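# Insert loose pipe fully into push-fit fitting

## Task

Slide the loose pipe into the push-fit fitting's open end until it is seated completely, and leave it that way once the robot lets go.

## Robot and tools

Robot: two seven-joint Kinova Gen3 arms, left_arm and right_arm, each ending in a Robotiq 2F-85 two-finger gripper with a wrist camera. Calibrated bases in the scene frame: left_arm at (+0.052, +0.338, 0) m, right_arm at (-0.049, -0.327, 0) m, both nearly unrotated. A camera stand sits behind the arms.

Frames: every position, velocity and target is in the scene frame. Its origin is at table-top height, halfway between the nominal bases; +x points out over the table, +z up, and left_arm is on the +y side (image left/right may differ). In a gripper's own axes the fingers point along +z and close along y. end_effector_position is the centre of the closed pads (pads 38 mm long); the fingertips extend about 19 mm past it when closed and about 6 mm when fully open. Reported poses may be off by a few centimetres, more at long reach.

execute_actions(actions, cameras): actions is a list of actions; each action is a list of up to 15 rows, one row per 1/30 s step; if fewer than 15 rows are given, the last one is held for the remaining steps. Each row has 16 numbers, all in [-1, 1]: left dx, dy, dz, rx, ry, rz, left gripper position, left gripper speed, then the same eight for the right arm. The six pose numbers are offsets, not poses: they are measured along scene axes from that arm's Hand target as it stood when the action began, and every row in an action is relative to that same start, not to the row before. Sending the same offset in a new action moves the arm further. Scale: 1.0 equals 0.6 m for dx, dy, dz and 180 degrees for the rotation vector rx, ry, rz, which turns the gripper about its Hand target position. A translation longer than 1.0 is shortened. All zeros for the six pose numbers means no new pose request (though it re-requests the Hand target if the gripper settled short). Gripper numbers are absolute commands in every call, so resend the current ones to leave a gripper alone; 0 is a real command. Per control step the commanded orientation is clipped to within 32 degrees of the measured one.

Gripper position: +1 fully open (85 mm), about 0 for 45 mm, -1 closed; the scale is not linear, so check position_measured_pct (roughly 50 minus 50 times the position number). Gripper speed -1 to +1 gives about 20, 85 or 150 mm/s and also sets grip force (slow close about 100 N per pad on a 40 mm rigid part, fast about 190-240 N). To grip, command a position about a centimetre narrower than the part; to release, command a few millimetres wider than it.

move(target, speed, blend, stop_force, zero, blocking, cameras): target is one 16-number row in the same layout and scale, or a list of up to 15 such rows; every row is an offset from the Hand targets at the move's start, never from the previous row. The gripper follows straight paths. speed is path top speed in m/s, 0.002 to 0.5, default 0.25, one value or one per target. blend (metres) rounds corners in a list; 0 stops at each. stop_force, 25 to 80 N for both arms, ends an arm's path when it senses that much extra push against its direction of travel; it cannot be combined with blocking=false, is unreliable while the gripper rotates, and should be left out when backing away from a contact. zero (default true) re-zeroes the force before the move. blocking=false returns after about 0.5 s while motion continues. The whole move is capped at 10 s. The result adds a move: line (done, off_target, moving, held, fault) and limits (paced = pose clipped, held = steps withheld, e.g. by the clearance check between arms).

wait(seconds): 0 to 3600, lets time pass with no new commands. stop(): brakes a running move. zoom_image(camera, region): region [x0, y0, x1, y1] in pixels, at most 504 wide and high, on the newest image of cam_high, cam_low, cam_left_wrist or cam_right_wrist (each 672x504). clear_fault(arm): clears a reported torque fault on left_arm or right_arm. read_manual(section): licence texts only. finished_scene(scene): ends the current scene, giving its number; it is final.

Results: per arm end_effector_position (m), end_effector_quat_wxyz, Hand target (the base for your next offsets), Tool commands, joint positions, velocities ("within noise" when still) and torques, Flange force in the gripper's own x y z (includes held weight; "no reading" near singular poses), motor temperatures, and a Wrist depth grid of 7x7 median distances in mm ("-" = no value). Gripper object_status: 0 moving, 1 blocked opening, 2 stopped on an object before the target, 3 reached target or pads met. A reading under 98 with status 2 means something is held. Action calls also list positions at some steps.

Cautions: the arms are stiff, so a target only millimetres beyond a firm contact pushes very hard; approach contacts slowly, aim only slightly past them, and retreat afterwards. Paths do not avoid obstacles or the other arm; contact between arms can end the scene. Joint torque limits are 104.5 N m for the four big joints and 51.3 N m for the wrist joints; exceeding them or straying 5 degrees from plan causes a torque fault needing clear_fault. Motors heat when holding loads, stretched out or pushing; a MOTOR HOT line appears at 60 °C and at 75 °C that arm sags for 30-60 s. Loose objects may be nudged by outside pushes. Letting anything leave the table, dropping parts, slamming or twisting the gripper hard all hurt the outcome; a fast, smooth, gentle finish is best.

Each tool is called in YAML: its name, and indented under it one key for each argument.

## Session

execute_actions:
  actions: []

Scene clock: 0.00 s.
left_arm: end_effector_position=(+0.5955, +0.1390, +0.2117) position_measured_pct=0.0 object_status=3 motor_current_ma=0 end_effector_quat_wxyz=(+0.411, +0.699, -0.570, +0.130) | right_arm: end_effector_position=(+0.8305, -0.1687, +0.2037) position_measured_pct=0.0 object_status=3 motor_current_ma=0 end_effector_quat_wxyz=(-0.439, +0.690, -0.084, +0.569)
Joint positions: left_arm=[-0.002 0.956 -0.177 1.013 0.893 1.707 3.078] | right_arm=[-0.101 1.246 0.201 1.161 -2.609 1.031 0.269]
Joint velocities: within noise
Joint torques (N m): no reading
Motor temperatures (°C): left_arm=[37 35 31 31 38 37 43] | right_arm=[33 37 29 29 32 37 43]
Flange force (N): no reading
Wrist depth (mm): cam_left_wrist=[547 609 682 776 907 1069 3435 / 490 537 594 670 772 888 1047 / 448 483 533 591 664 750 871 / 410 443 484 526 581 650 739 / 380 411 442 477 524 580 642 / 354 379 404 439 478 520 572 / 334 353 380 407 442 477 520] | cam_right_wrist=[1323 1235 1165 1091 1364 951 900 / 1384 1287 1208 1141 1420 978 927 / 1438 1359 1239 1553 1069 1011 964 / 1507 1399 1467 1653 1542 1044 859 / 1590 1487 1837 1709 1546 923 825 / 2271 2028 1922 1754 1049 910 861 / 2368 2167 2015 1256 1002 938 878]
Hand target: left_arm +0.5955, +0.1390, +0.2117; +0.411, +0.699, -0.570, +0.130 | right_arm +0.8305, -0.1687, +0.2037; -0.439, +0.690, -0.084, +0.569
Tool commands: left_gripper/position=+1.0 left_gripper/speed=+1.0 right_gripper/position=+1.0 right_gripper/speed=+1.0

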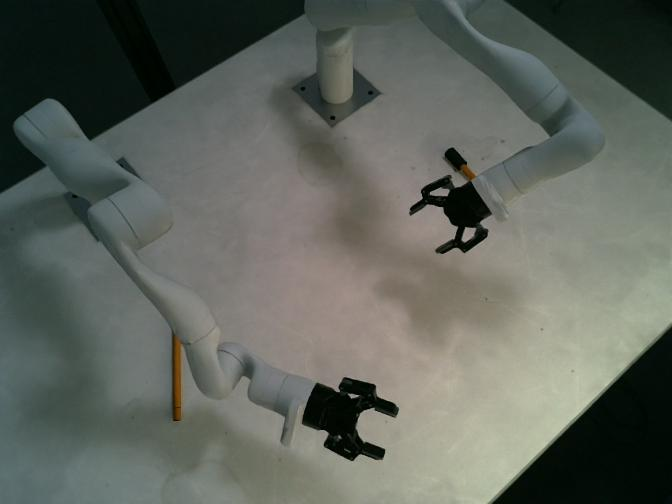

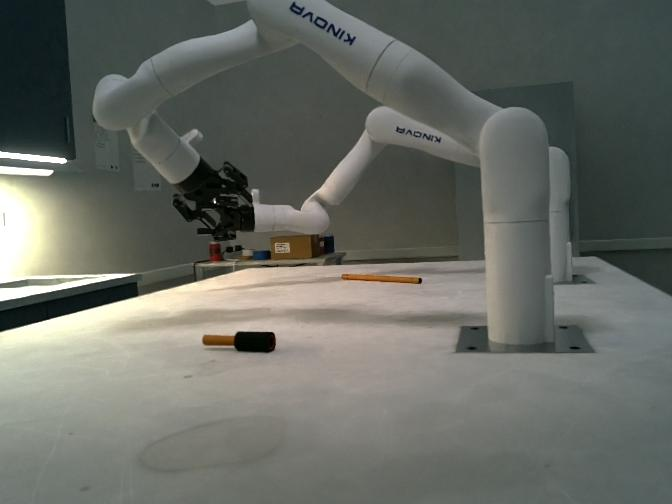

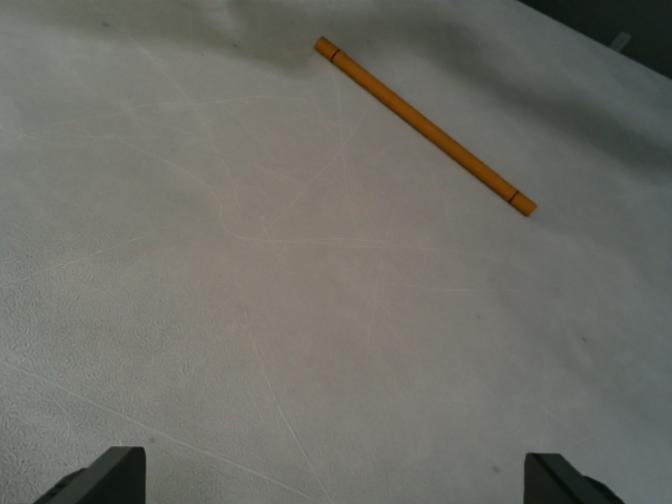

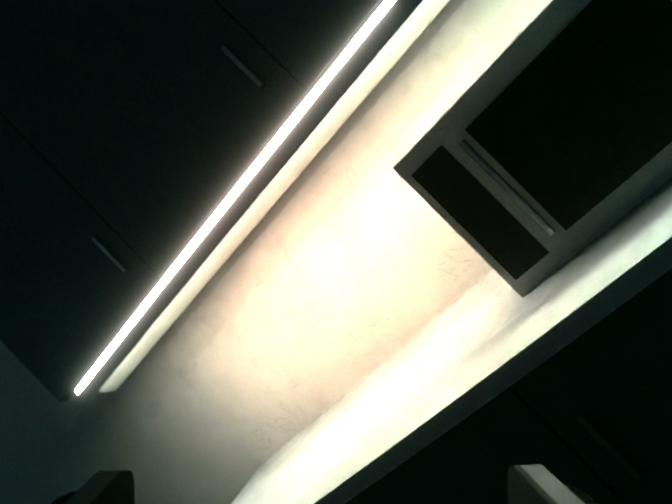

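move:
  target: [-0.276, 0.50, 0.15, 0.0971, -0.3071, -0.5223, 1, 1, -0.784, -0.369, 0.194, -0.1808, 0.4799, -0.0867, 1, 1]
  speed: 0.4
  cameras: ["all"]

Scene clock: 80.67 s.
left_arm: end_effector_position=(+0.4299, +0.4389, +0.3017) position_measured_pct=0.0 object_status=3 motor_current_ma=0 end_effector_quat_wxyz=(-0.001, +0.000, +1.000, +0.000) | right_arm: end_effector_position=(+0.3601, -0.3900, +0.3201) position_measured_pct=0.0 object_status=3 motor_current_ma=0 end_effector_quat_wxyz=(+0.000, +0.956, -0.292, +0.000)
Joint positions: left_arm=[-0.176 0.214 -0.18 1.626 0.039 1.306 1.206] | right_arm=[-0.445 0.311 0.788 1.533 -0.222 1.389 -1.838]
Joint torques (N m): left_arm=[-0.09 -14.04 -0.61 -8.39 -0.15 -0.08 0] | right_arm=[-0.68 -12.46 2.07 -7.25 0.11 -0.13 0.42]
Flange force (N): left_arm=[-3.6 0.5 0.1] | right_arm=[6.2 -2.4 -4.4]
Wrist depth (mm): cam_left_wrist=[446 446 445 445 444 444 443 / 446 446 446 445 446 443 444 / 447 448 446 446 445 444 443 / 448 449 448 446 446 445 445 / 450 448 447 448 447 447 445 / 449 448 448 447 448 446 445 / 449 450 448 448 447 446 446] | cam_right_wrist=[460 465 465 468 469 470 471 / 461 465 465 468 470 469 471 / 461 461 463 466 470 470 472 / 462 462 463 465 467 469 470 / 460 462 461 464 467 469 472 / 459 463 463 466 466 468 469 / 460 460 463 465 466 469 469]
Hand target: left_arm +0.4299, +0.4390, +0.3017; -0.001, +0.000, +1.000, +0.000 | right_arm +0.3601, -0.3901, +0.3201; +0.000, +0.956, -0.292, +0.000
Off the commanded pose: left_arm 0.000 m, 0 deg | right_arm 0.000 m, 0 deg.
move: done

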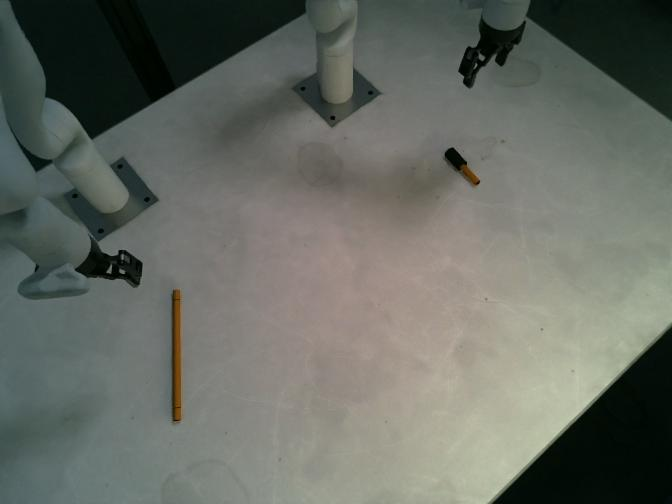

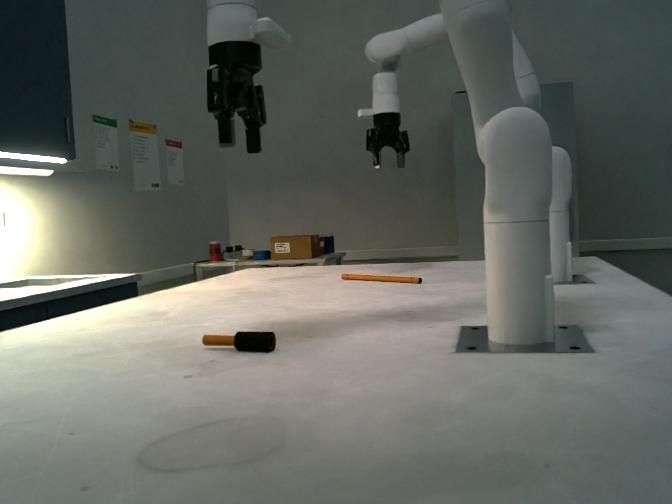

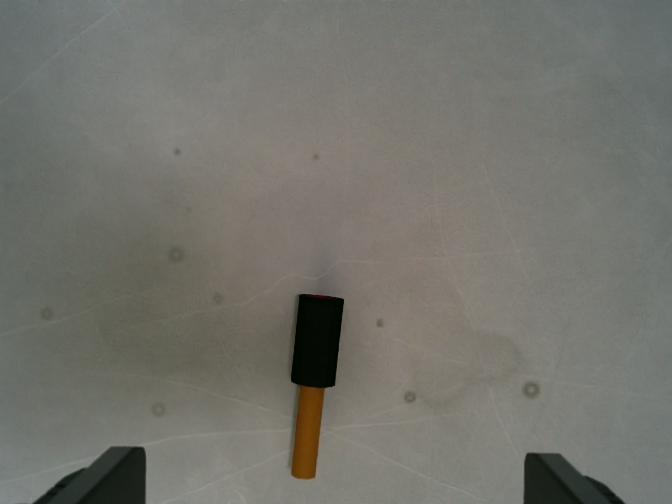

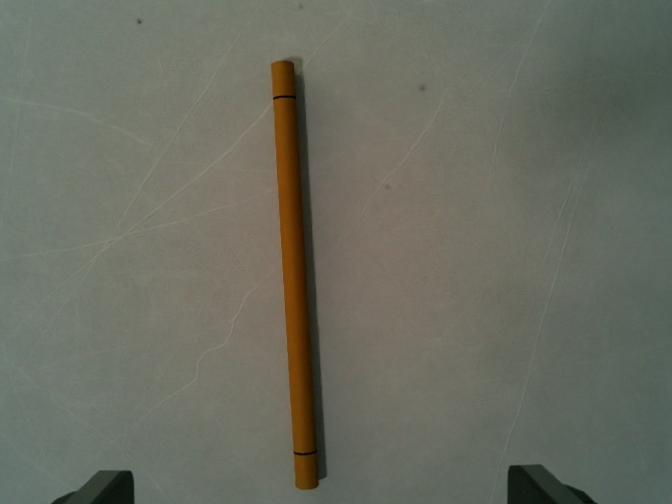

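move:
  target: [0.0002, -0.0225, -0.32, 0, 0, -0.0267, 1, 1, 0.0957, -0.0308, -0.35, 0, 0, 0.0117, 1, 1]
  speed: 0.3
  cameras: ["cam_left_wrist", "cam_right_wrist"]

Scene clock: 115.20 s.
left_arm: end_effector_position=(+0.4300, +0.4255, +0.1097) position_measured_pct=0.0 object_status=3 motor_current_ma=0 end_effector_quat_wxyz=(+0.000, +0.042, +0.999, +0.000) | right_arm: end_effector_position=(+0.4175, -0.4085, +0.1101) position_measured_pct=0.0 object_status=3 motor_current_ma=0 end_effector_quat_wxyz=(+0.000, +0.962, -0.275, +0.000)
Joint positions: left_arm=[-0.18 0.46 -0.145 1.985 0.099 0.704 1.099] | right_arm=[-0.244 0.685 0.628 1.714 -0.492 0.906 -1.571]
Joint torques (N m): left_arm=[-0.08 -16.01 -0.65 -5.56 -0.15 -0.05 -0.01] | right_arm=[-0.66 -17.76 3.54 -4.82 0.09 -0.09 0.42]
Flange force (N): left_arm=[-3.0 0.7 2.7] | right_arm=[6.4 -2.0 -1.6]
Wrist depth (mm): cam_left_wrist=[255 255 254 255 254 254 253 / 256 255 255 254 254 254 253 / 256 256 256 255 254 254 254 / 256 256 255 255 255 255 254 / 257 256 256 256 255 255 254 / 257 257 257 229 256 255 255 / 257 257 257 229 256 256 255] | cam_right_wrist=[254 255 255 257 257 258 259 / 254 255 255 243 257 258 259 / 253 254 255 243 257 258 259 / 253 254 255 244 257 258 258 / 253 254 255 245 256 257 258 / 253 254 254 255 256 257 258 / 253 254 255 255 256 257 258]
Hand target: left_arm +0.4300, +0.4255, +0.1097; -0.001, +0.042, +0.999, +0.000 | right_arm +0.4175, -0.4086, +0.1101; +0.000, +0.962, -0.275, +0.000
Off the commanded pose: left_arm 0.000 m, 0 deg | right_arm 0.000 m, 0 deg.
move: done

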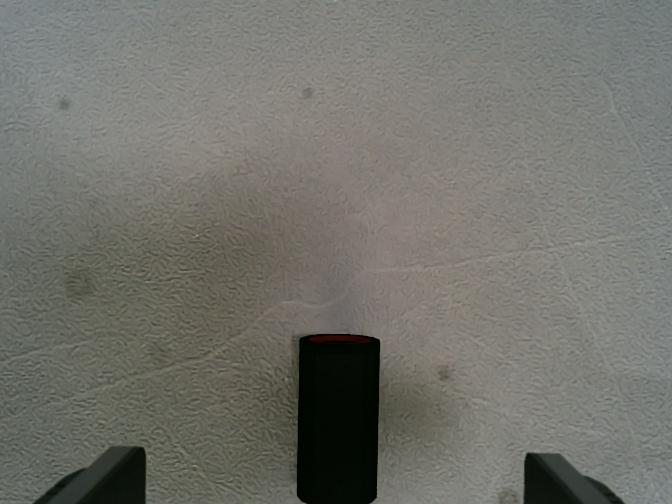

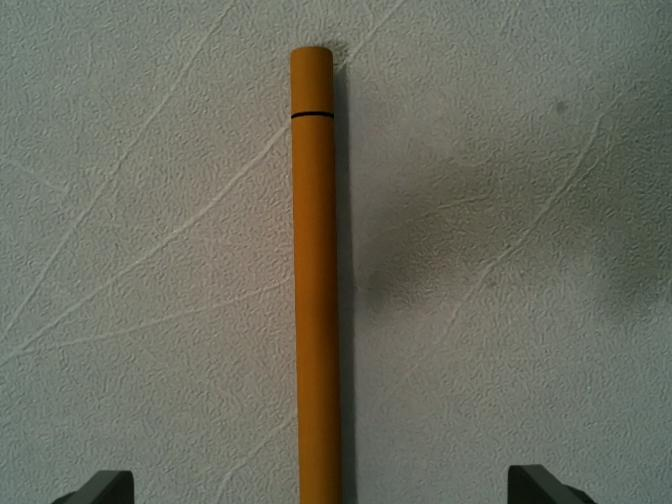

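move:
  target:
    - [0.005,0,-0.1445,0,0,0,1,1, 0,0,-0.1502,0,0,0,1,1]
    - [0.005,0,-0.1445,0,0,0,-0.7,-1, 0,0,-0.1502,0,0,0,-0.95,-1]
    - [0.005,0,-0.016,0,0,0,-0.7,-1, 0,0,-0.012,0,0,0,-0.95,-1]
  speed: 0.15
  cameras: ["cam_left_wrist", "cam_right_wrist"]

Scene clock: 136.40 s.
left_arm: end_effector_position=(+0.4330, +0.4255, +0.1001) position_measured_pct=69.3 object_status=2 motor_current_ma=50 end_effector_quat_wxyz=(-0.001, +0.042, +0.999, +0.000) | right_arm: end_effector_position=(+0.4175, -0.4085, +0.1030) position_measured_pct=83.5 object_status=2 motor_current_ma=50 end_effector_quat_wxyz=(+0.000, +0.962, -0.275, +0.000)
Joint positions: left_arm=[-0.18 0.485 -0.143 1.986 0.106 0.679 1.095] | right_arm=[-0.239 0.696 0.621 1.721 -0.502 0.888 -1.564]
Joint torques (N m): left_arm=[-0.11 -16.52 -0.72 -5.6 -0.14 -0.08 0.01] | right_arm=[-0.71 -18.16 3.68 -4.97 0.09 -0.11 0.44]
Flange force (N): left_arm=[-2.7 0.6 3.4] | right_arm=[6.1 -1.8 -0.7]
Wrist depth (mm): cam_left_wrist=[246 245 245 244 244 244 243 / 246 246 245 245 244 244 244 / 246 246 246 245 245 244 244 / 247 246 246 245 245 245 244 / 247 247 246 246 245 245 245 / 248 247 246 246 245 246 245 / 248 247 - - - 246 245] | cam_right_wrist=[246 248 247 - 250 251 252 / 247 247 247 - 250 250 251 / 246 247 248 - 249 251 252 / 246 246 247 - 250 250 251 / 246 246 247 - 249 249 250 / 245 246 247 - 249 250 251 / 246 246 246 - 249 249 250]
Hand target: left_arm +0.4330, +0.4255, +0.1001; -0.001, +0.042, +0.999, +0.000 | right_arm +0.4175, -0.4085, +0.1029; +0.000, +0.962, -0.275, +0.000
Off the commanded pose: left_arm 0.000 m, 0 deg | right_arm 0.000 m, 0 deg.
move: done

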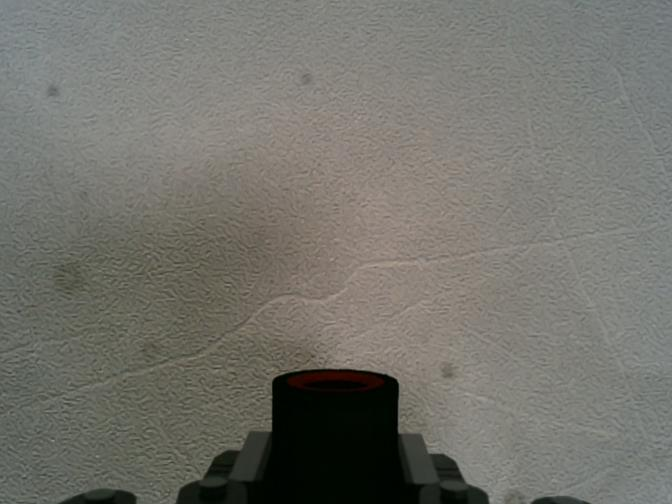

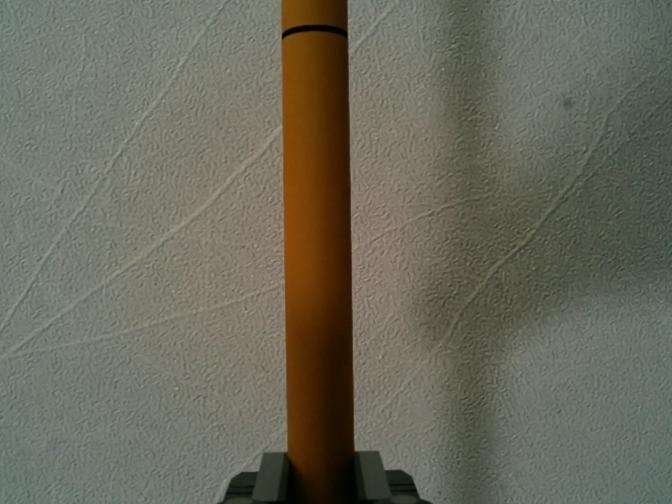

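move:
  target: [0.0283,-0.4592,0,0,0,0.5267,-0.7,-1, 0.0542,0.5308,0,0,0,-0.3228,-0.95,-1]
  speed: 0.35
  cameras: ["all"]

Scene clock: 143.03 s.
left_arm: end_effector_position=(+0.4499, +0.1500, +0.1001) position_measured_pct=69.3 object_status=2 motor_current_ma=50 end_effector_quat_wxyz=(+0.000, +0.707, -0.707, +0.000) | right_arm: end_effector_position=(+0.4500, -0.0901, +0.1029) position_measured_pct=83.5 object_status=2 motor_current_ma=50 end_effector_quat_wxyz=(+0.000, +0.707, -0.707, +0.000)
Joint positions: left_arm=[0.766 0.621 -0.558 1.812 0.431 0.831 3.135] | right_arm=[-0.903 0.932 0.886 1.418 -0.751 1.147 -3.08]
Joint torques (N m): left_arm=[-0.06 -18.45 -2.89 -6.06 -0.14 -0.1 -0.02] | right_arm=[-0.7 -21.12 5.83 -4.78 0.13 -0.03 0.4]
Flange force (N): left_arm=[1.5 -2.8 3.6] | right_arm=[-2.8 -7.2 -1.1]
Wrist depth (mm): cam_left_wrist=[243 244 244 - 243 243 243 / 244 244 244 - 244 244 244 / 245 245 245 244 244 244 244 / 245 245 245 245 245 245 244 / 246 246 246 245 245 246 245 / 246 246 246 246 246 246 246 / 247 246 - - - 246 246] | cam_right_wrist=[247 247 248 - 250 251 253 / 246 247 248 - 250 251 252 / 246 247 248 - 251 251 252 / 245 247 247 - 249 250 252 / 245 246 247 - 249 250 252 / 244 246 246 - 249 250 251 / 244 245 246 - 248 250 251]
Hand target: left_arm +0.4499, +0.1499, +0.1001; +0.000, +0.707, -0.707, +0.000 | right_arm +0.4501, -0.0901, +0.1029; +0.000, +0.707, -0.707, +0.000
Off the commanded pose: left_arm 0.000 m, 0 deg | right_arm 0.000 m, 0 deg.
move: done

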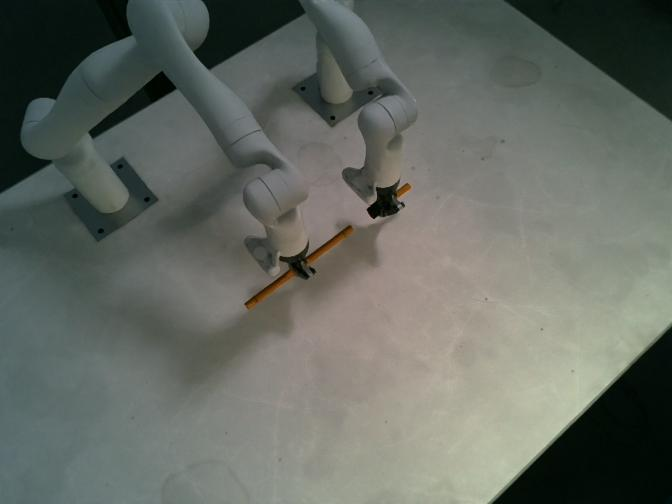

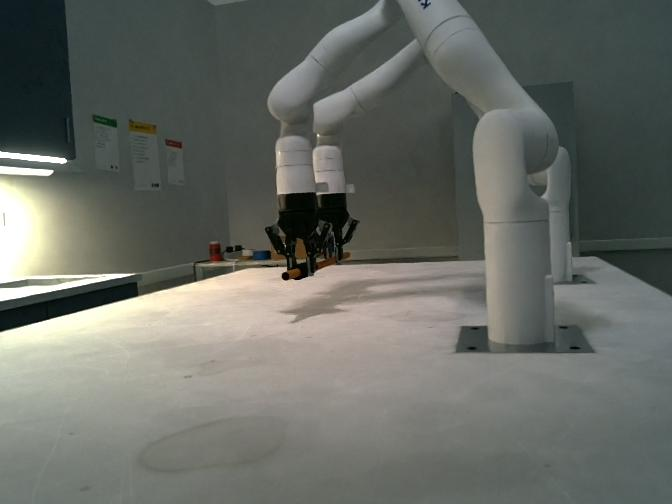

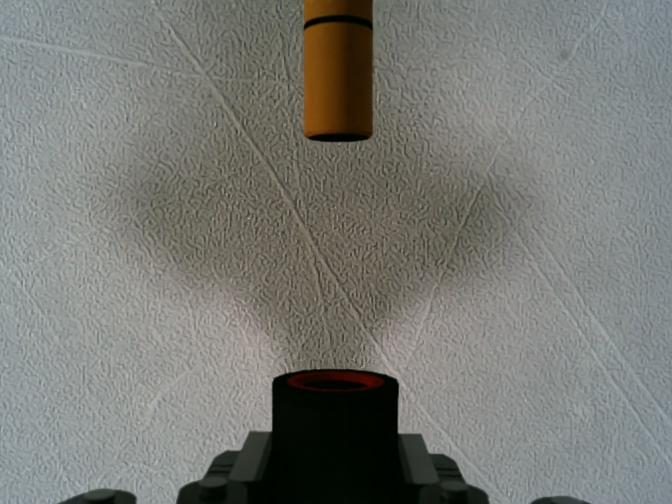

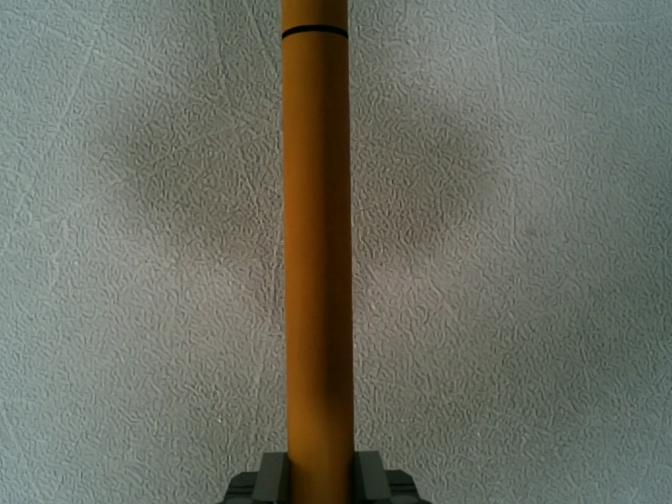

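zoom_image:
  camera: "cam_left_wrist"
  region: [240, 0, 440, 150]

zoom_image:
  camera: "cam_left_wrist"
  region: [240, 350, 440, 500]

zoom_image:
  camera: "cam_low"
  region: [230, 210, 390, 310]

Scaled by 2.520.

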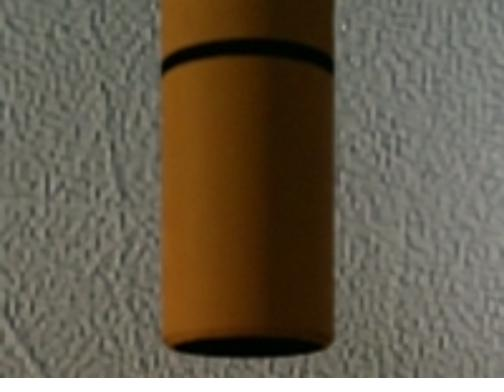

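Scaled by 2.520.

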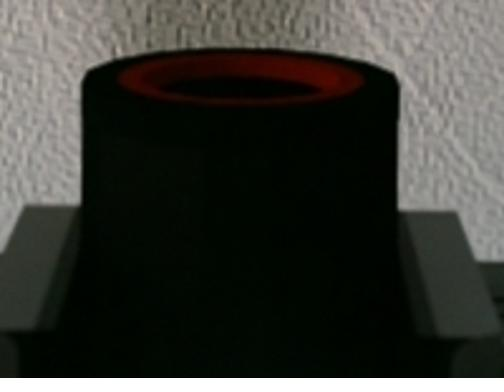

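Scaled by 3.150 from the camera's image (finer frame: 960x720).

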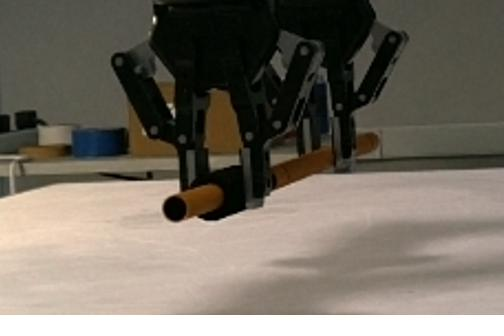

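move:
  target: [0,0,0,0,0,0,-0.7,-1, 0.0011,0.0867,0,0,0,0,-0.95,-1]
  speed: 0.15
  cameras: ["cam_left_wrist", "cam_low"]

zoom_image:
  camera: "cam_left_wrist"
  region: [240, 300, 440, 450]

zoom_image:
  camera: "cam_low"
  region: [270, 240, 370, 300]

Scene clock: 161.73 s.
left_arm: end_effector_position=(+0.4499, +0.1499, +0.1001) position_measured_pct=69.3 object_status=2 motor_current_ma=50 end_effector_quat_wxyz=(+0.000, +0.707, -0.707, +0.000) | right_arm: end_effector_position=(+0.4507, -0.0380, +0.1029) position_measured_pct=83.5 object_status=2 motor_current_ma=50 end_effector_quat_wxyz=(+0.000, +0.707, -0.707, +0.000)
Joint positions: left_arm=[0.766 0.621 -0.558 1.812 0.431 0.831 3.135] | right_arm=[-0.95 0.977 0.884 1.309 -0.758 1.199 -3.194]
Joint torques (N m): left_arm=[-0.08 -18.52 -2.89 -6.04 -0.1 -0.14 -0.02] | right_arm=[-0.71 -22.24 5.93 -4.94 0.1 -0.06 0.43]
Flange force (N): left_arm=[1.7 -3.0 3.5] | right_arm=[-3.6 -7.2 -1.2]
Wrist depth (mm): cam_left_wrist=[244 244 244 - 243 243 243 / 244 244 244 - 244 244 244 / 245 245 245 - 244 244 244 / 245 245 245 - 245 245 245 / 246 245 245 - 245 245 245 / 246 246 246 - 246 246 246 / 246 246 - - - 246 246] | cam_right_wrist=[246 247 249 - 250 251 252 / 245 247 248 - 250 251 252 / 245 247 247 - 250 251 252 / 245 246 247 - 250 251 252 / 244 246 246 - 249 250 252 / 245 246 246 - 249 250 251 / 244 246 246 - 248 249 251]
Hand target: left_arm +0.4499, +0.1499, +0.1001; +0.000, +0.707, -0.707, +0.000 | right_arm +0.4507, -0.0380, +0.1029; +0.000, +0.707, -0.707, +0.000
Off the commanded pose: left_arm 0.000 m, 0 deg | right_arm 0.000 m, 0 deg.
move: done
Images, in order (width x height): cam_low 672x504, cam_left_wrist 672x504.

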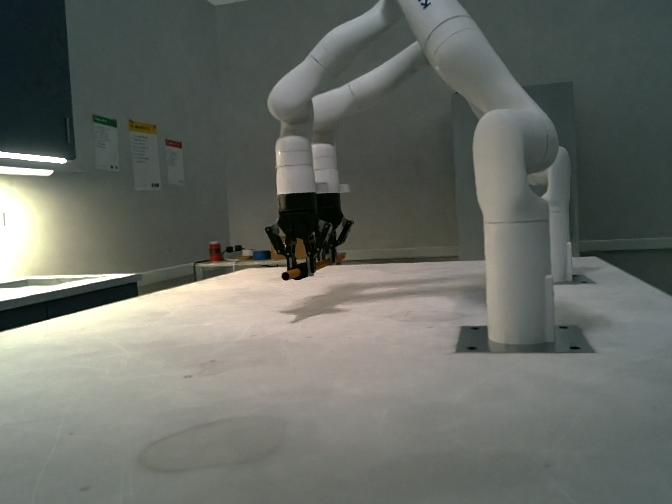

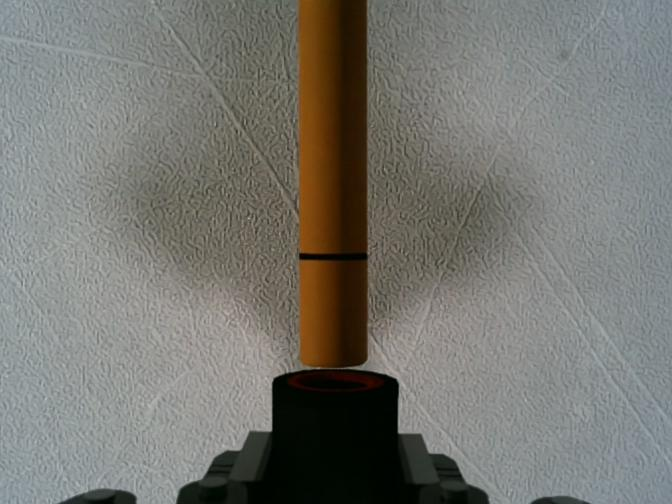

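Scaled by 2.520.

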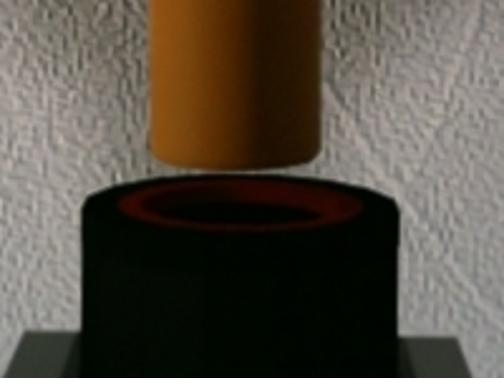

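Scaled by 5.040 from the camera's image (finer frame: 960x720).

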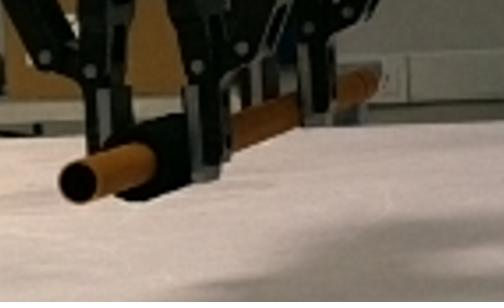

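zoom_image:
  camera: "cam_low"
  region: [275, 245, 351, 285]

Scaled by 6.632 from the camera's image (finer frame: 960x720).

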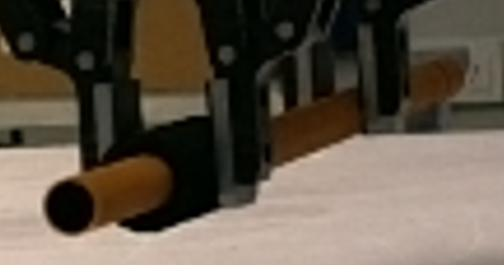

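move:
  target:
    - [0,0,0,0,0,0,-0.7,-1, -0.0006,0.0003,0,0,0,0,-0.95,-1]
    - [0,0,0,0,0,0,-0.7,-1, -0.001,0.0567,0,0,0,0,-0.95,-1]
  speed: 0.02
  stop_force: 70
  cameras: ["cam_left_wrist", "cam_right_wrist", "cam_low"]

Scene clock: 179.40 s.
left_arm: end_effector_position=(+0.4500, +0.1500, +0.1001) position_measured_pct=69.3 object_status=2 motor_current_ma=50 end_effector_quat_wxyz=(+0.000, +0.707, -0.707, +0.000) | right_arm: end_effector_position=(+0.4501, -0.0040, +0.1029) position_measured_pct=83.5 object_status=2 motor_current_ma=50 end_effector_quat_wxyz=(+0.000, +0.707, -0.707, +0.000)
Joint positions: left_arm=[0.766 0.621 -0.558 1.812 0.431 0.831 3.135] | right_arm=[-0.974 1.009 0.882 1.228 -0.764 1.237 -3.27]
Joint torques (N m): left_arm=[12.47 -22.82 10.87 -11.93 7.44 0.51 -0.13] | right_arm=[-16.06 -27.96 -4.25 -15.7 -9.07 -1.95 0.19]
Flange force (N): left_arm=[-28.6 -5.0 3.0] | right_arm=[28.1 -5.9 -1.3]
Wrist depth (mm): cam_left_wrist=[243 243 243 - 243 243 243 / 244 244 244 - 243 243 243 / 244 244 244 - 244 244 244 / 245 245 244 - 244 245 244 / 245 246 246 - 245 245 245 / 246 246 245 - 245 245 245 / 247 246 - - - 246 246] | cam_right_wrist=[247 248 248 - 250 252 253 / 246 247 248 - 251 251 253 / 246 246 247 - 250 251 252 / 246 246 247 - 249 251 252 / 245 246 247 - 248 250 251 / 244 245 245 - 249 249 250 / 244 245 246 - 247 249 250]
Hand target: left_arm +0.4499, +0.1500, +0.1001; +0.000, +0.707, -0.707, +0.000 | right_arm +0.4501, -0.0040, +0.1029; +0.000, +0.707, -0.707, +0.000
Off the commanded pose: left_arm 0.000 m, 0 deg | right_arm 0.000 m, 0 deg.
move: done
Images, in order (width x height): cam_low 672x504, cam_left_wrist 672x504, cam_right_wrist 672x504.

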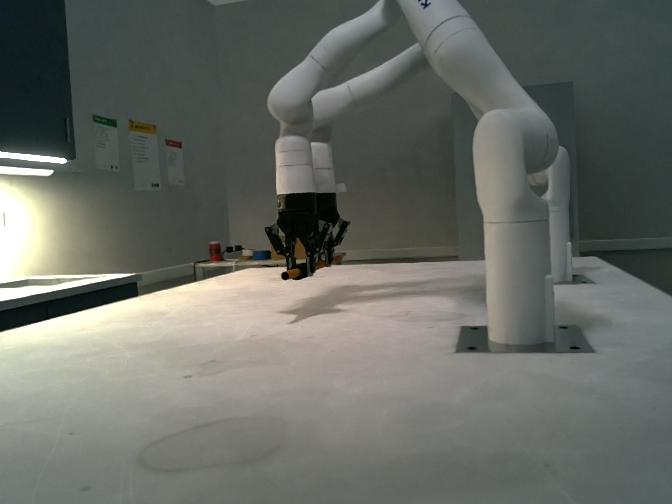

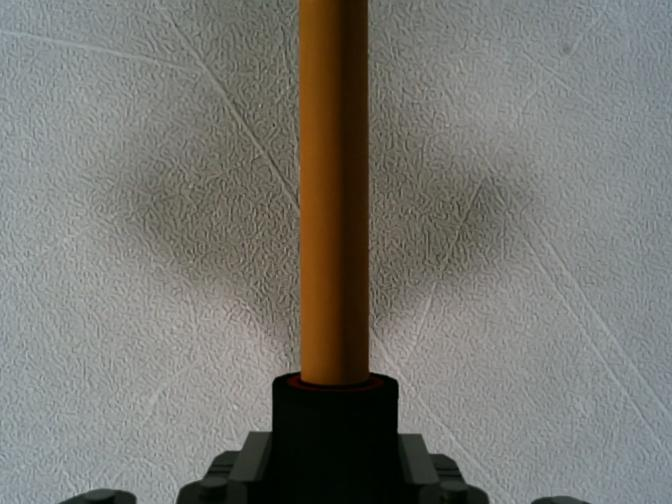

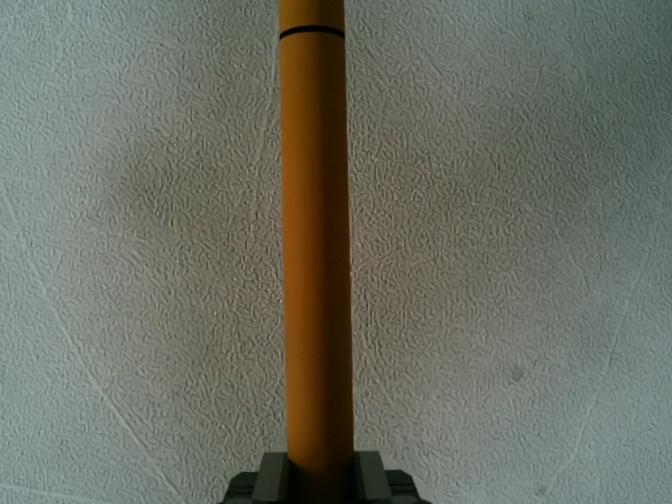

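zoom_image:
  camera: "cam_left_wrist"
  region: [240, 330, 440, 480]

Scaled by 2.520.

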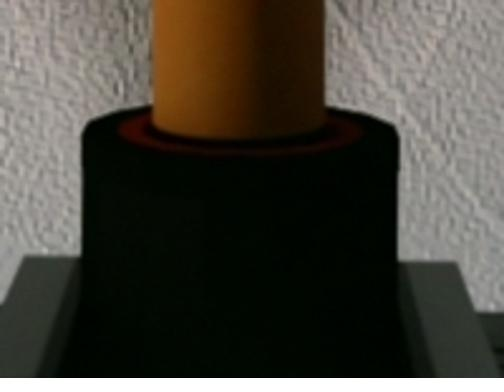

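move:
  target: [0,0,0,0,0,0,-0.7,-1, 0,0.01,0,0,0,0,-0.95,-1]
  speed: 0.01
  stop_force: 45
  cameras: ["cam_left_wrist", "cam_right_wrist"]

Scene clock: 188.67 s.
left_arm: end_effector_position=(+0.4500, +0.1500, +0.1001) position_measured_pct=69.3 object_status=2 motor_current_ma=50 end_effector_quat_wxyz=(+0.000, +0.707, -0.707, +0.000) | right_arm: end_effector_position=(+0.4501, +0.0020, +0.1029) position_measured_pct=83.5 object_status=2 motor_current_ma=50 end_effector_quat_wxyz=(+0.000, +0.707, -0.707, +0.000)
Joint positions: left_arm=[0.766 0.621 -0.558 1.812 0.431 0.831 3.135] | right_arm=[-0.978 1.015 0.882 1.212 -0.765 1.244 -3.283]
Joint torques (N m): left_arm=[18.05 -24.46 17.12 -14.44 10.82 0.8 -0.18] | right_arm=[-22.94 -30.87 -8.6 -20.78 -13.3 -3.03 0.09]
Motor temperatures (°C): left_arm=[36 40 31 31 39 37 43] | right_arm=[33 40 29 30 33 37 42]
Flange force (N): left_arm=[-42.2 -5.8 2.1] | right_arm=[42.3 -5.4 -0.6]
Wrist depth (mm): cam_left_wrist=[243 243 243 - 243 243 242 / 243 244 244 - 243 243 243 / 244 244 244 - 243 244 243 / 245 245 245 - 244 244 244 / 245 245 245 - 245 245 245 / 246 246 245 - 245 246 245 / 246 246 - - - 246 246] | cam_right_wrist=[246 248 249 - 251 252 254 / 246 248 248 - 250 252 252 / 246 246 248 - 250 251 252 / 245 246 246 - 249 250 251 / 244 246 247 - 248 250 251 / 244 245 246 - 248 249 250 / 243 245 245 - 248 249 250]
Hand target: left_arm +0.4500, +0.1499, +0.1001; +0.000, +0.707, -0.707, +0.000 | right_arm +0.4501, +0.0020, +0.1029; +0.000, +0.707, -0.707, +0.000
Off the commanded pose: left_arm 0.000 m, 0 deg | right_arm 0.000 m, 0 deg.
move: done

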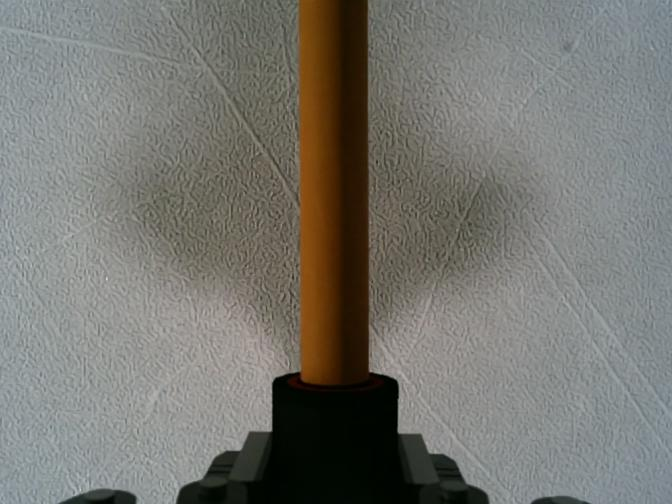

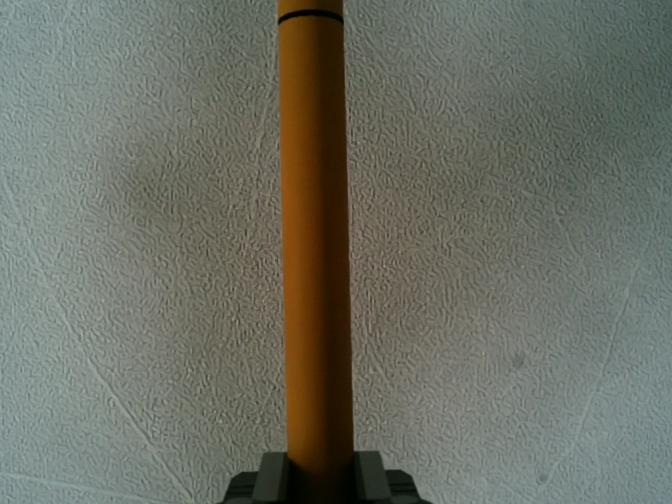

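execute_actions:
  actions:
    - [[0,0,0,0,0,0,-0.7,-1,0,0,0,0,0,0,-0.1,0.5]]
    - [[0,0,0,0,0,0,-0.7,-1,0,0,0,0,0,0,-0.95,0.5]]
  cameras: ["cam_right_wrist", "cam_left_wrist"]

zoom_image:
  camera: "cam_right_wrist"
  region: [240, 0, 390, 100]

move:
  target: [0,0,0,0,0,0,-0.7,-1, 0,0.00667,0,0,0,0,-0.95,0.5]
  speed: 0.01
  stop_force: 70
  cameras: ["cam_left_wrist", "cam_right_wrist"]

zoom_image:
  camera: "cam_right_wrist"
  region: [240, 0, 390, 100]

zoom_image:
  camera: "cam_left_wrist"
  region: [240, 330, 440, 480]

Scene clock: 205.03 s.
left_arm: end_effector_position=(+0.4500, +0.1500, +0.1001) position_measured_pct=69.3 object_status=2 motor_current_ma=50 end_effector_quat_wxyz=(+0.000, +0.707, -0.707, +0.000) | right_arm: end_effector_position=(+0.4501, +0.0019, +0.1029) position_measured_pct=84.4 object_status=2 motor_current_ma=50 end_effector_quat_wxyz=(+0.000, +0.707, -0.707, +0.000)
Joint positions: left_arm=[0.766 0.621 -0.558 1.812 0.431 0.831 3.135] | right_arm=[-0.978 1.015 0.882 1.212 -0.765 1.244 -3.283]
Joint torques (N m): left_arm=[0.27 -19.34 -2.58 -5.44 -0.2 0.63 -0.21] | right_arm=[0.62 -21.94 6.51 -4.7 0.46 -0.79 0.31]
Wrist depth (mm): cam_left_wrist=[244 243 243 - 243 243 243 / 244 244 244 - 244 243 243 / 245 244 244 - 244 244 244 / 245 245 245 - 245 245 244 / 246 246 246 - 245 245 245 / 246 246 246 - 245 246 246 / 247 246 - - - 246 246] | cam_right_wrist=[247 247 248 250 251 251 253 / 246 247 248 249 250 251 252 / 245 247 248 248 250 251 252 / 245 246 248 - 249 250 251 / 245 246 247 - 249 250 252 / 245 246 247 - 248 250 251 / 244 245 246 - 248 250 251]
Hand target: left_arm +0.4499, +0.1499, +0.1001; +0.000, +0.707, -0.707, +0.000 | right_arm +0.4501, +0.0020, +0.1029; +0.000, +0.707, -0.707, +0.000
Off the commanded pose: left_arm 0.000 m, 0 deg | right_arm 0.000 m, 0 deg.
Step readings (end_effector_position of left_arm | right_arm):
0: (+0.4500, +0.1500, +0.1001) | (+0.4501, +0.0020, +0.1029)
1: (+0.4500, +0.1500, +0.1001) | (+0.4501, +0.0020, +0.1029)
2: (+0.4499, +0.1497, +0.1001) | (+0.4500, +0.0026, +0.1029)
4: (+0.4496, +0.1484, +0.1002) | (+0.4493, +0.0047, +0.1033)
8: (+0.4499, +0.1496, +0.1002) | (+0.4500, +0.0025, +0.1032)
15: (+0.4499, +0.1499, +0.1001) | (+0.4501, +0.0020, +0.1029)
16: (+0.4499, +0.1499, +0.1001) | (+0.4501, +0.0020, +0.1029)
17: (+0.4499, +0.1499, +0.1001) | (+0.4501, +0.0020, +0.1029)
19: (+0.4499, +0.1499, +0.1001) | (+0.4501, +0.0020, +0.1029)
23: (+0.4500, +0.1500, +0.1001) | (+0.4501, +0.0019, +0.1029)
30: (+0.4500, +0.1500, +0.1001) | (+0.4501, +0.0019, +0.1029)
Images, in order (width x height): cam_left_wrist 672x504, cam_right_wrist 672x504.

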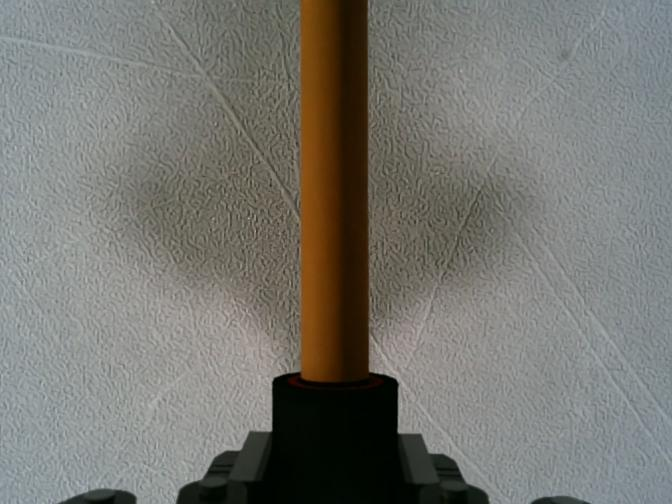

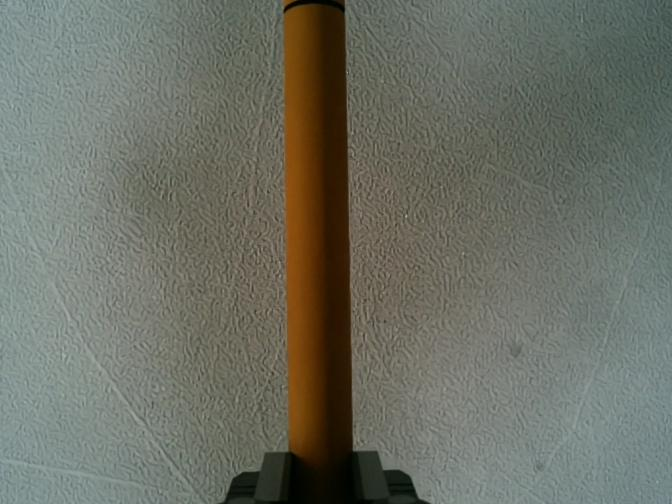

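Scaled by 3.360.

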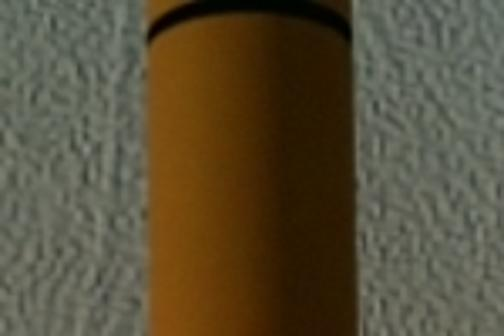

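Scene clock: 206.37 s.
left_arm: end_effector_position=(+0.4499, +0.1500, +0.1001) position_measured_pct=69.3 object_status=2 motor_current_ma=50 end_effector_quat_wxyz=(+0.000, +0.707, -0.707, +0.000) | right_arm: end_effector_position=(+0.4501, +0.0060, +0.1029) position_measured_pct=84.4 object_status=2 motor_current_ma=50 end_effector_quat_wxyz=(+0.000, +0.707, -0.707, +0.000)
Joint positions: left_arm=[0.766 0.621 -0.558 1.812 0.431 0.831 3.135] | right_arm=[-0.98 1.02 0.882 1.201 -0.765 1.249 -3.292]
Joint torques (N m): left_arm=[10.36 -22.38 8.62 -10.23 5.95 0.97 -0.29] | right_arm=[-12.18 -26.86 -1.74 -13.8 -7.21 -2.35 0.2]
Flange force (N): left_arm=[-22.3 -6.3 4.4] | right_arm=[21.1 -4.4 -2.5]
Wrist depth (mm): cam_left_wrist=[243 243 243 - 243 243 243 / 244 244 243 - 243 243 243 / 244 244 244 - 244 244 244 / 245 245 245 - 245 244 244 / 246 245 245 - 245 245 245 / 246 246 246 - 245 245 245 / 246 246 - - - 246 245] | cam_right_wrist=[246 247 248 250 251 252 253 / 246 247 248 249 250 251 252 / 245 246 248 248 250 250 252 / 245 247 247 - 249 250 251 / 245 245 247 - 249 250 251 / 245 245 246 - 248 250 251 / 244 245 246 - 248 250 251]
Hand target: left_arm +0.4499, +0.1499, +0.1001; +0.000, +0.707, -0.707, +0.000 | right_arm +0.4501, +0.0060, +0.1029; +0.000, +0.707, -0.707, +0.000
Off the commanded pose: left_arm 0.000 m, 0 deg | right_arm 0.000 m, 0 deg.
move: done

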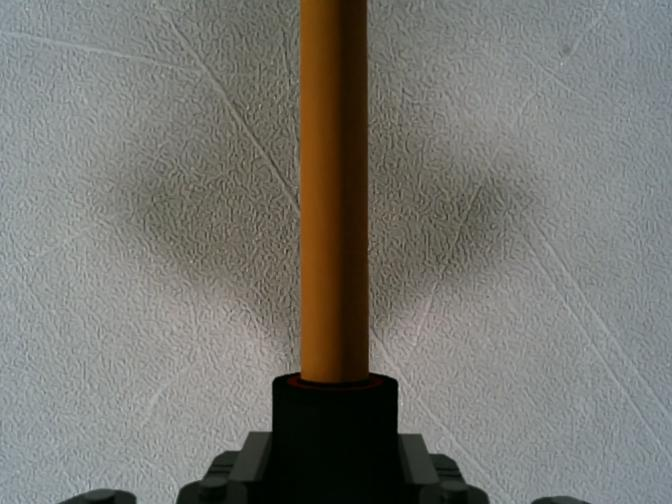

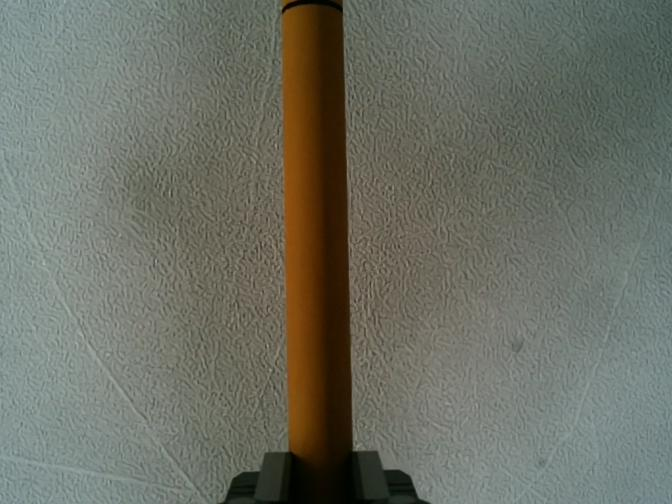

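Scaled by 3.360.

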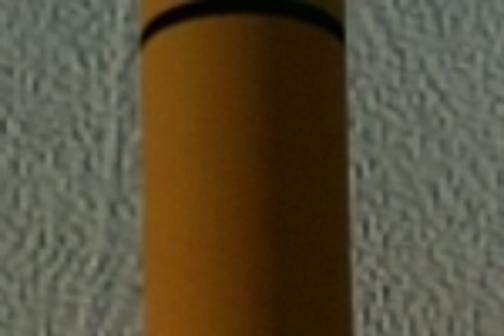

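Scaled by 2.520.

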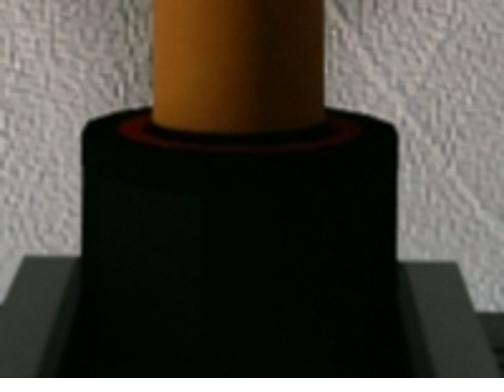

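wait:
  seconds: 0
  cameras: ["cam_low", "cam_high"]

zoom_image:
  camera: "cam_low"
  region: [275, 235, 360, 290]

zoom_image:
  camera: "cam_high"
  region: [230, 160, 430, 310]

Scene clock: 218.00 s.
left_arm: end_effector_position=(+0.4499, +0.1500, +0.1001) position_measured_pct=69.3 object_status=2 motor_current_ma=50 end_effector_quat_wxyz=(+0.000, +0.707, -0.707, +0.000) | right_arm: end_effector_position=(+0.4501, +0.0060, +0.1029) position_measured_pct=84.4 object_status=2 motor_current_ma=50 end_effector_quat_wxyz=(+0.000, +0.707, -0.707, +0.000)
Joint positions: left_arm=[0.766 0.621 -0.558 1.812 0.431 0.831 3.135] | right_arm=[-0.98 1.02 0.882 1.201 -0.765 1.249 -3.292]
Joint torques (N m): left_arm=[10.39 -22.4 8.6 -10.29 5.97 0.96 -0.31] | right_arm=[-12.19 -26.85 -1.73 -13.81 -7.22 -2.37 0.22]
Flange force (N): left_arm=[-22.4 -6.2 4.4] | right_arm=[21.1 -4.4 -2.6]
Wrist depth (mm): cam_left_wrist=[243 243 243 - 243 243 243 / 244 244 244 - 243 243 243 / 244 244 244 - 244 244 244 / 245 245 245 - 244 245 244 / 245 245 245 - 245 245 245 / 246 246 246 - 245 245 245 / 246 246 - - - 246 246] | cam_right_wrist=[246 247 248 249 250 251 253 / 246 247 248 249 250 252 253 / 246 246 247 249 250 251 252 / 245 246 247 - 249 250 251 / 245 246 247 - 249 250 251 / 244 245 247 - 248 250 251 / 244 245 246 - 248 249 250]
Hand target: left_arm +0.4499, +0.1500, +0.1001; +0.000, +0.707, -0.707, +0.000 | right_arm +0.4501, +0.0060, +0.1029; +0.000, +0.707, -0.707, +0.000
Tool commands: left_gripper/position=-0.7 left_gripper/speed=-1.0 right_gripper/position=-0.95 right_gripper/speed=+0.5
Off the commanded pose: left_arm 0.000 m, 0 deg | right_arm 0.000 m, 0 deg.
Images, in order (width x height): cam_high 672x504, cam_low 672x504.

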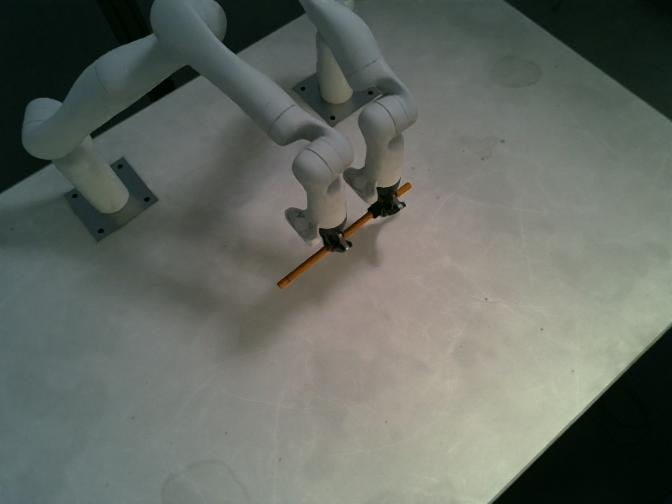

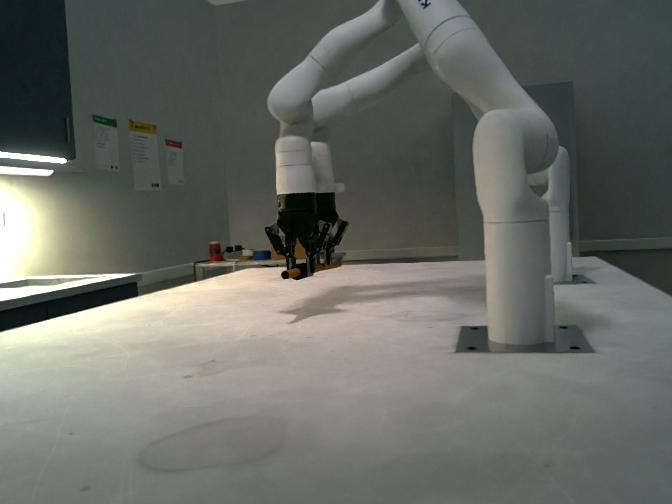

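Scaled by 5.929 from the camera's image (finer frame: 960x720).

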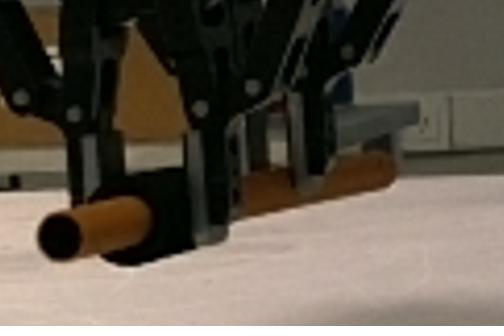

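Scaled by 2.520 from the camera's image (finer frame: 960x720).

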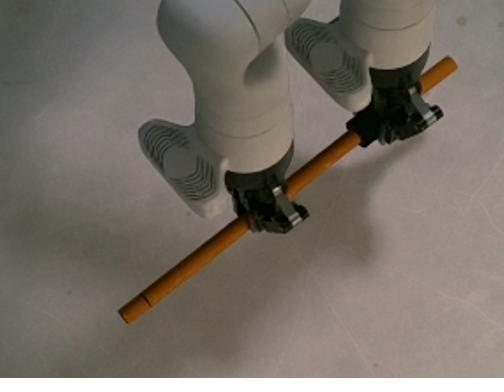

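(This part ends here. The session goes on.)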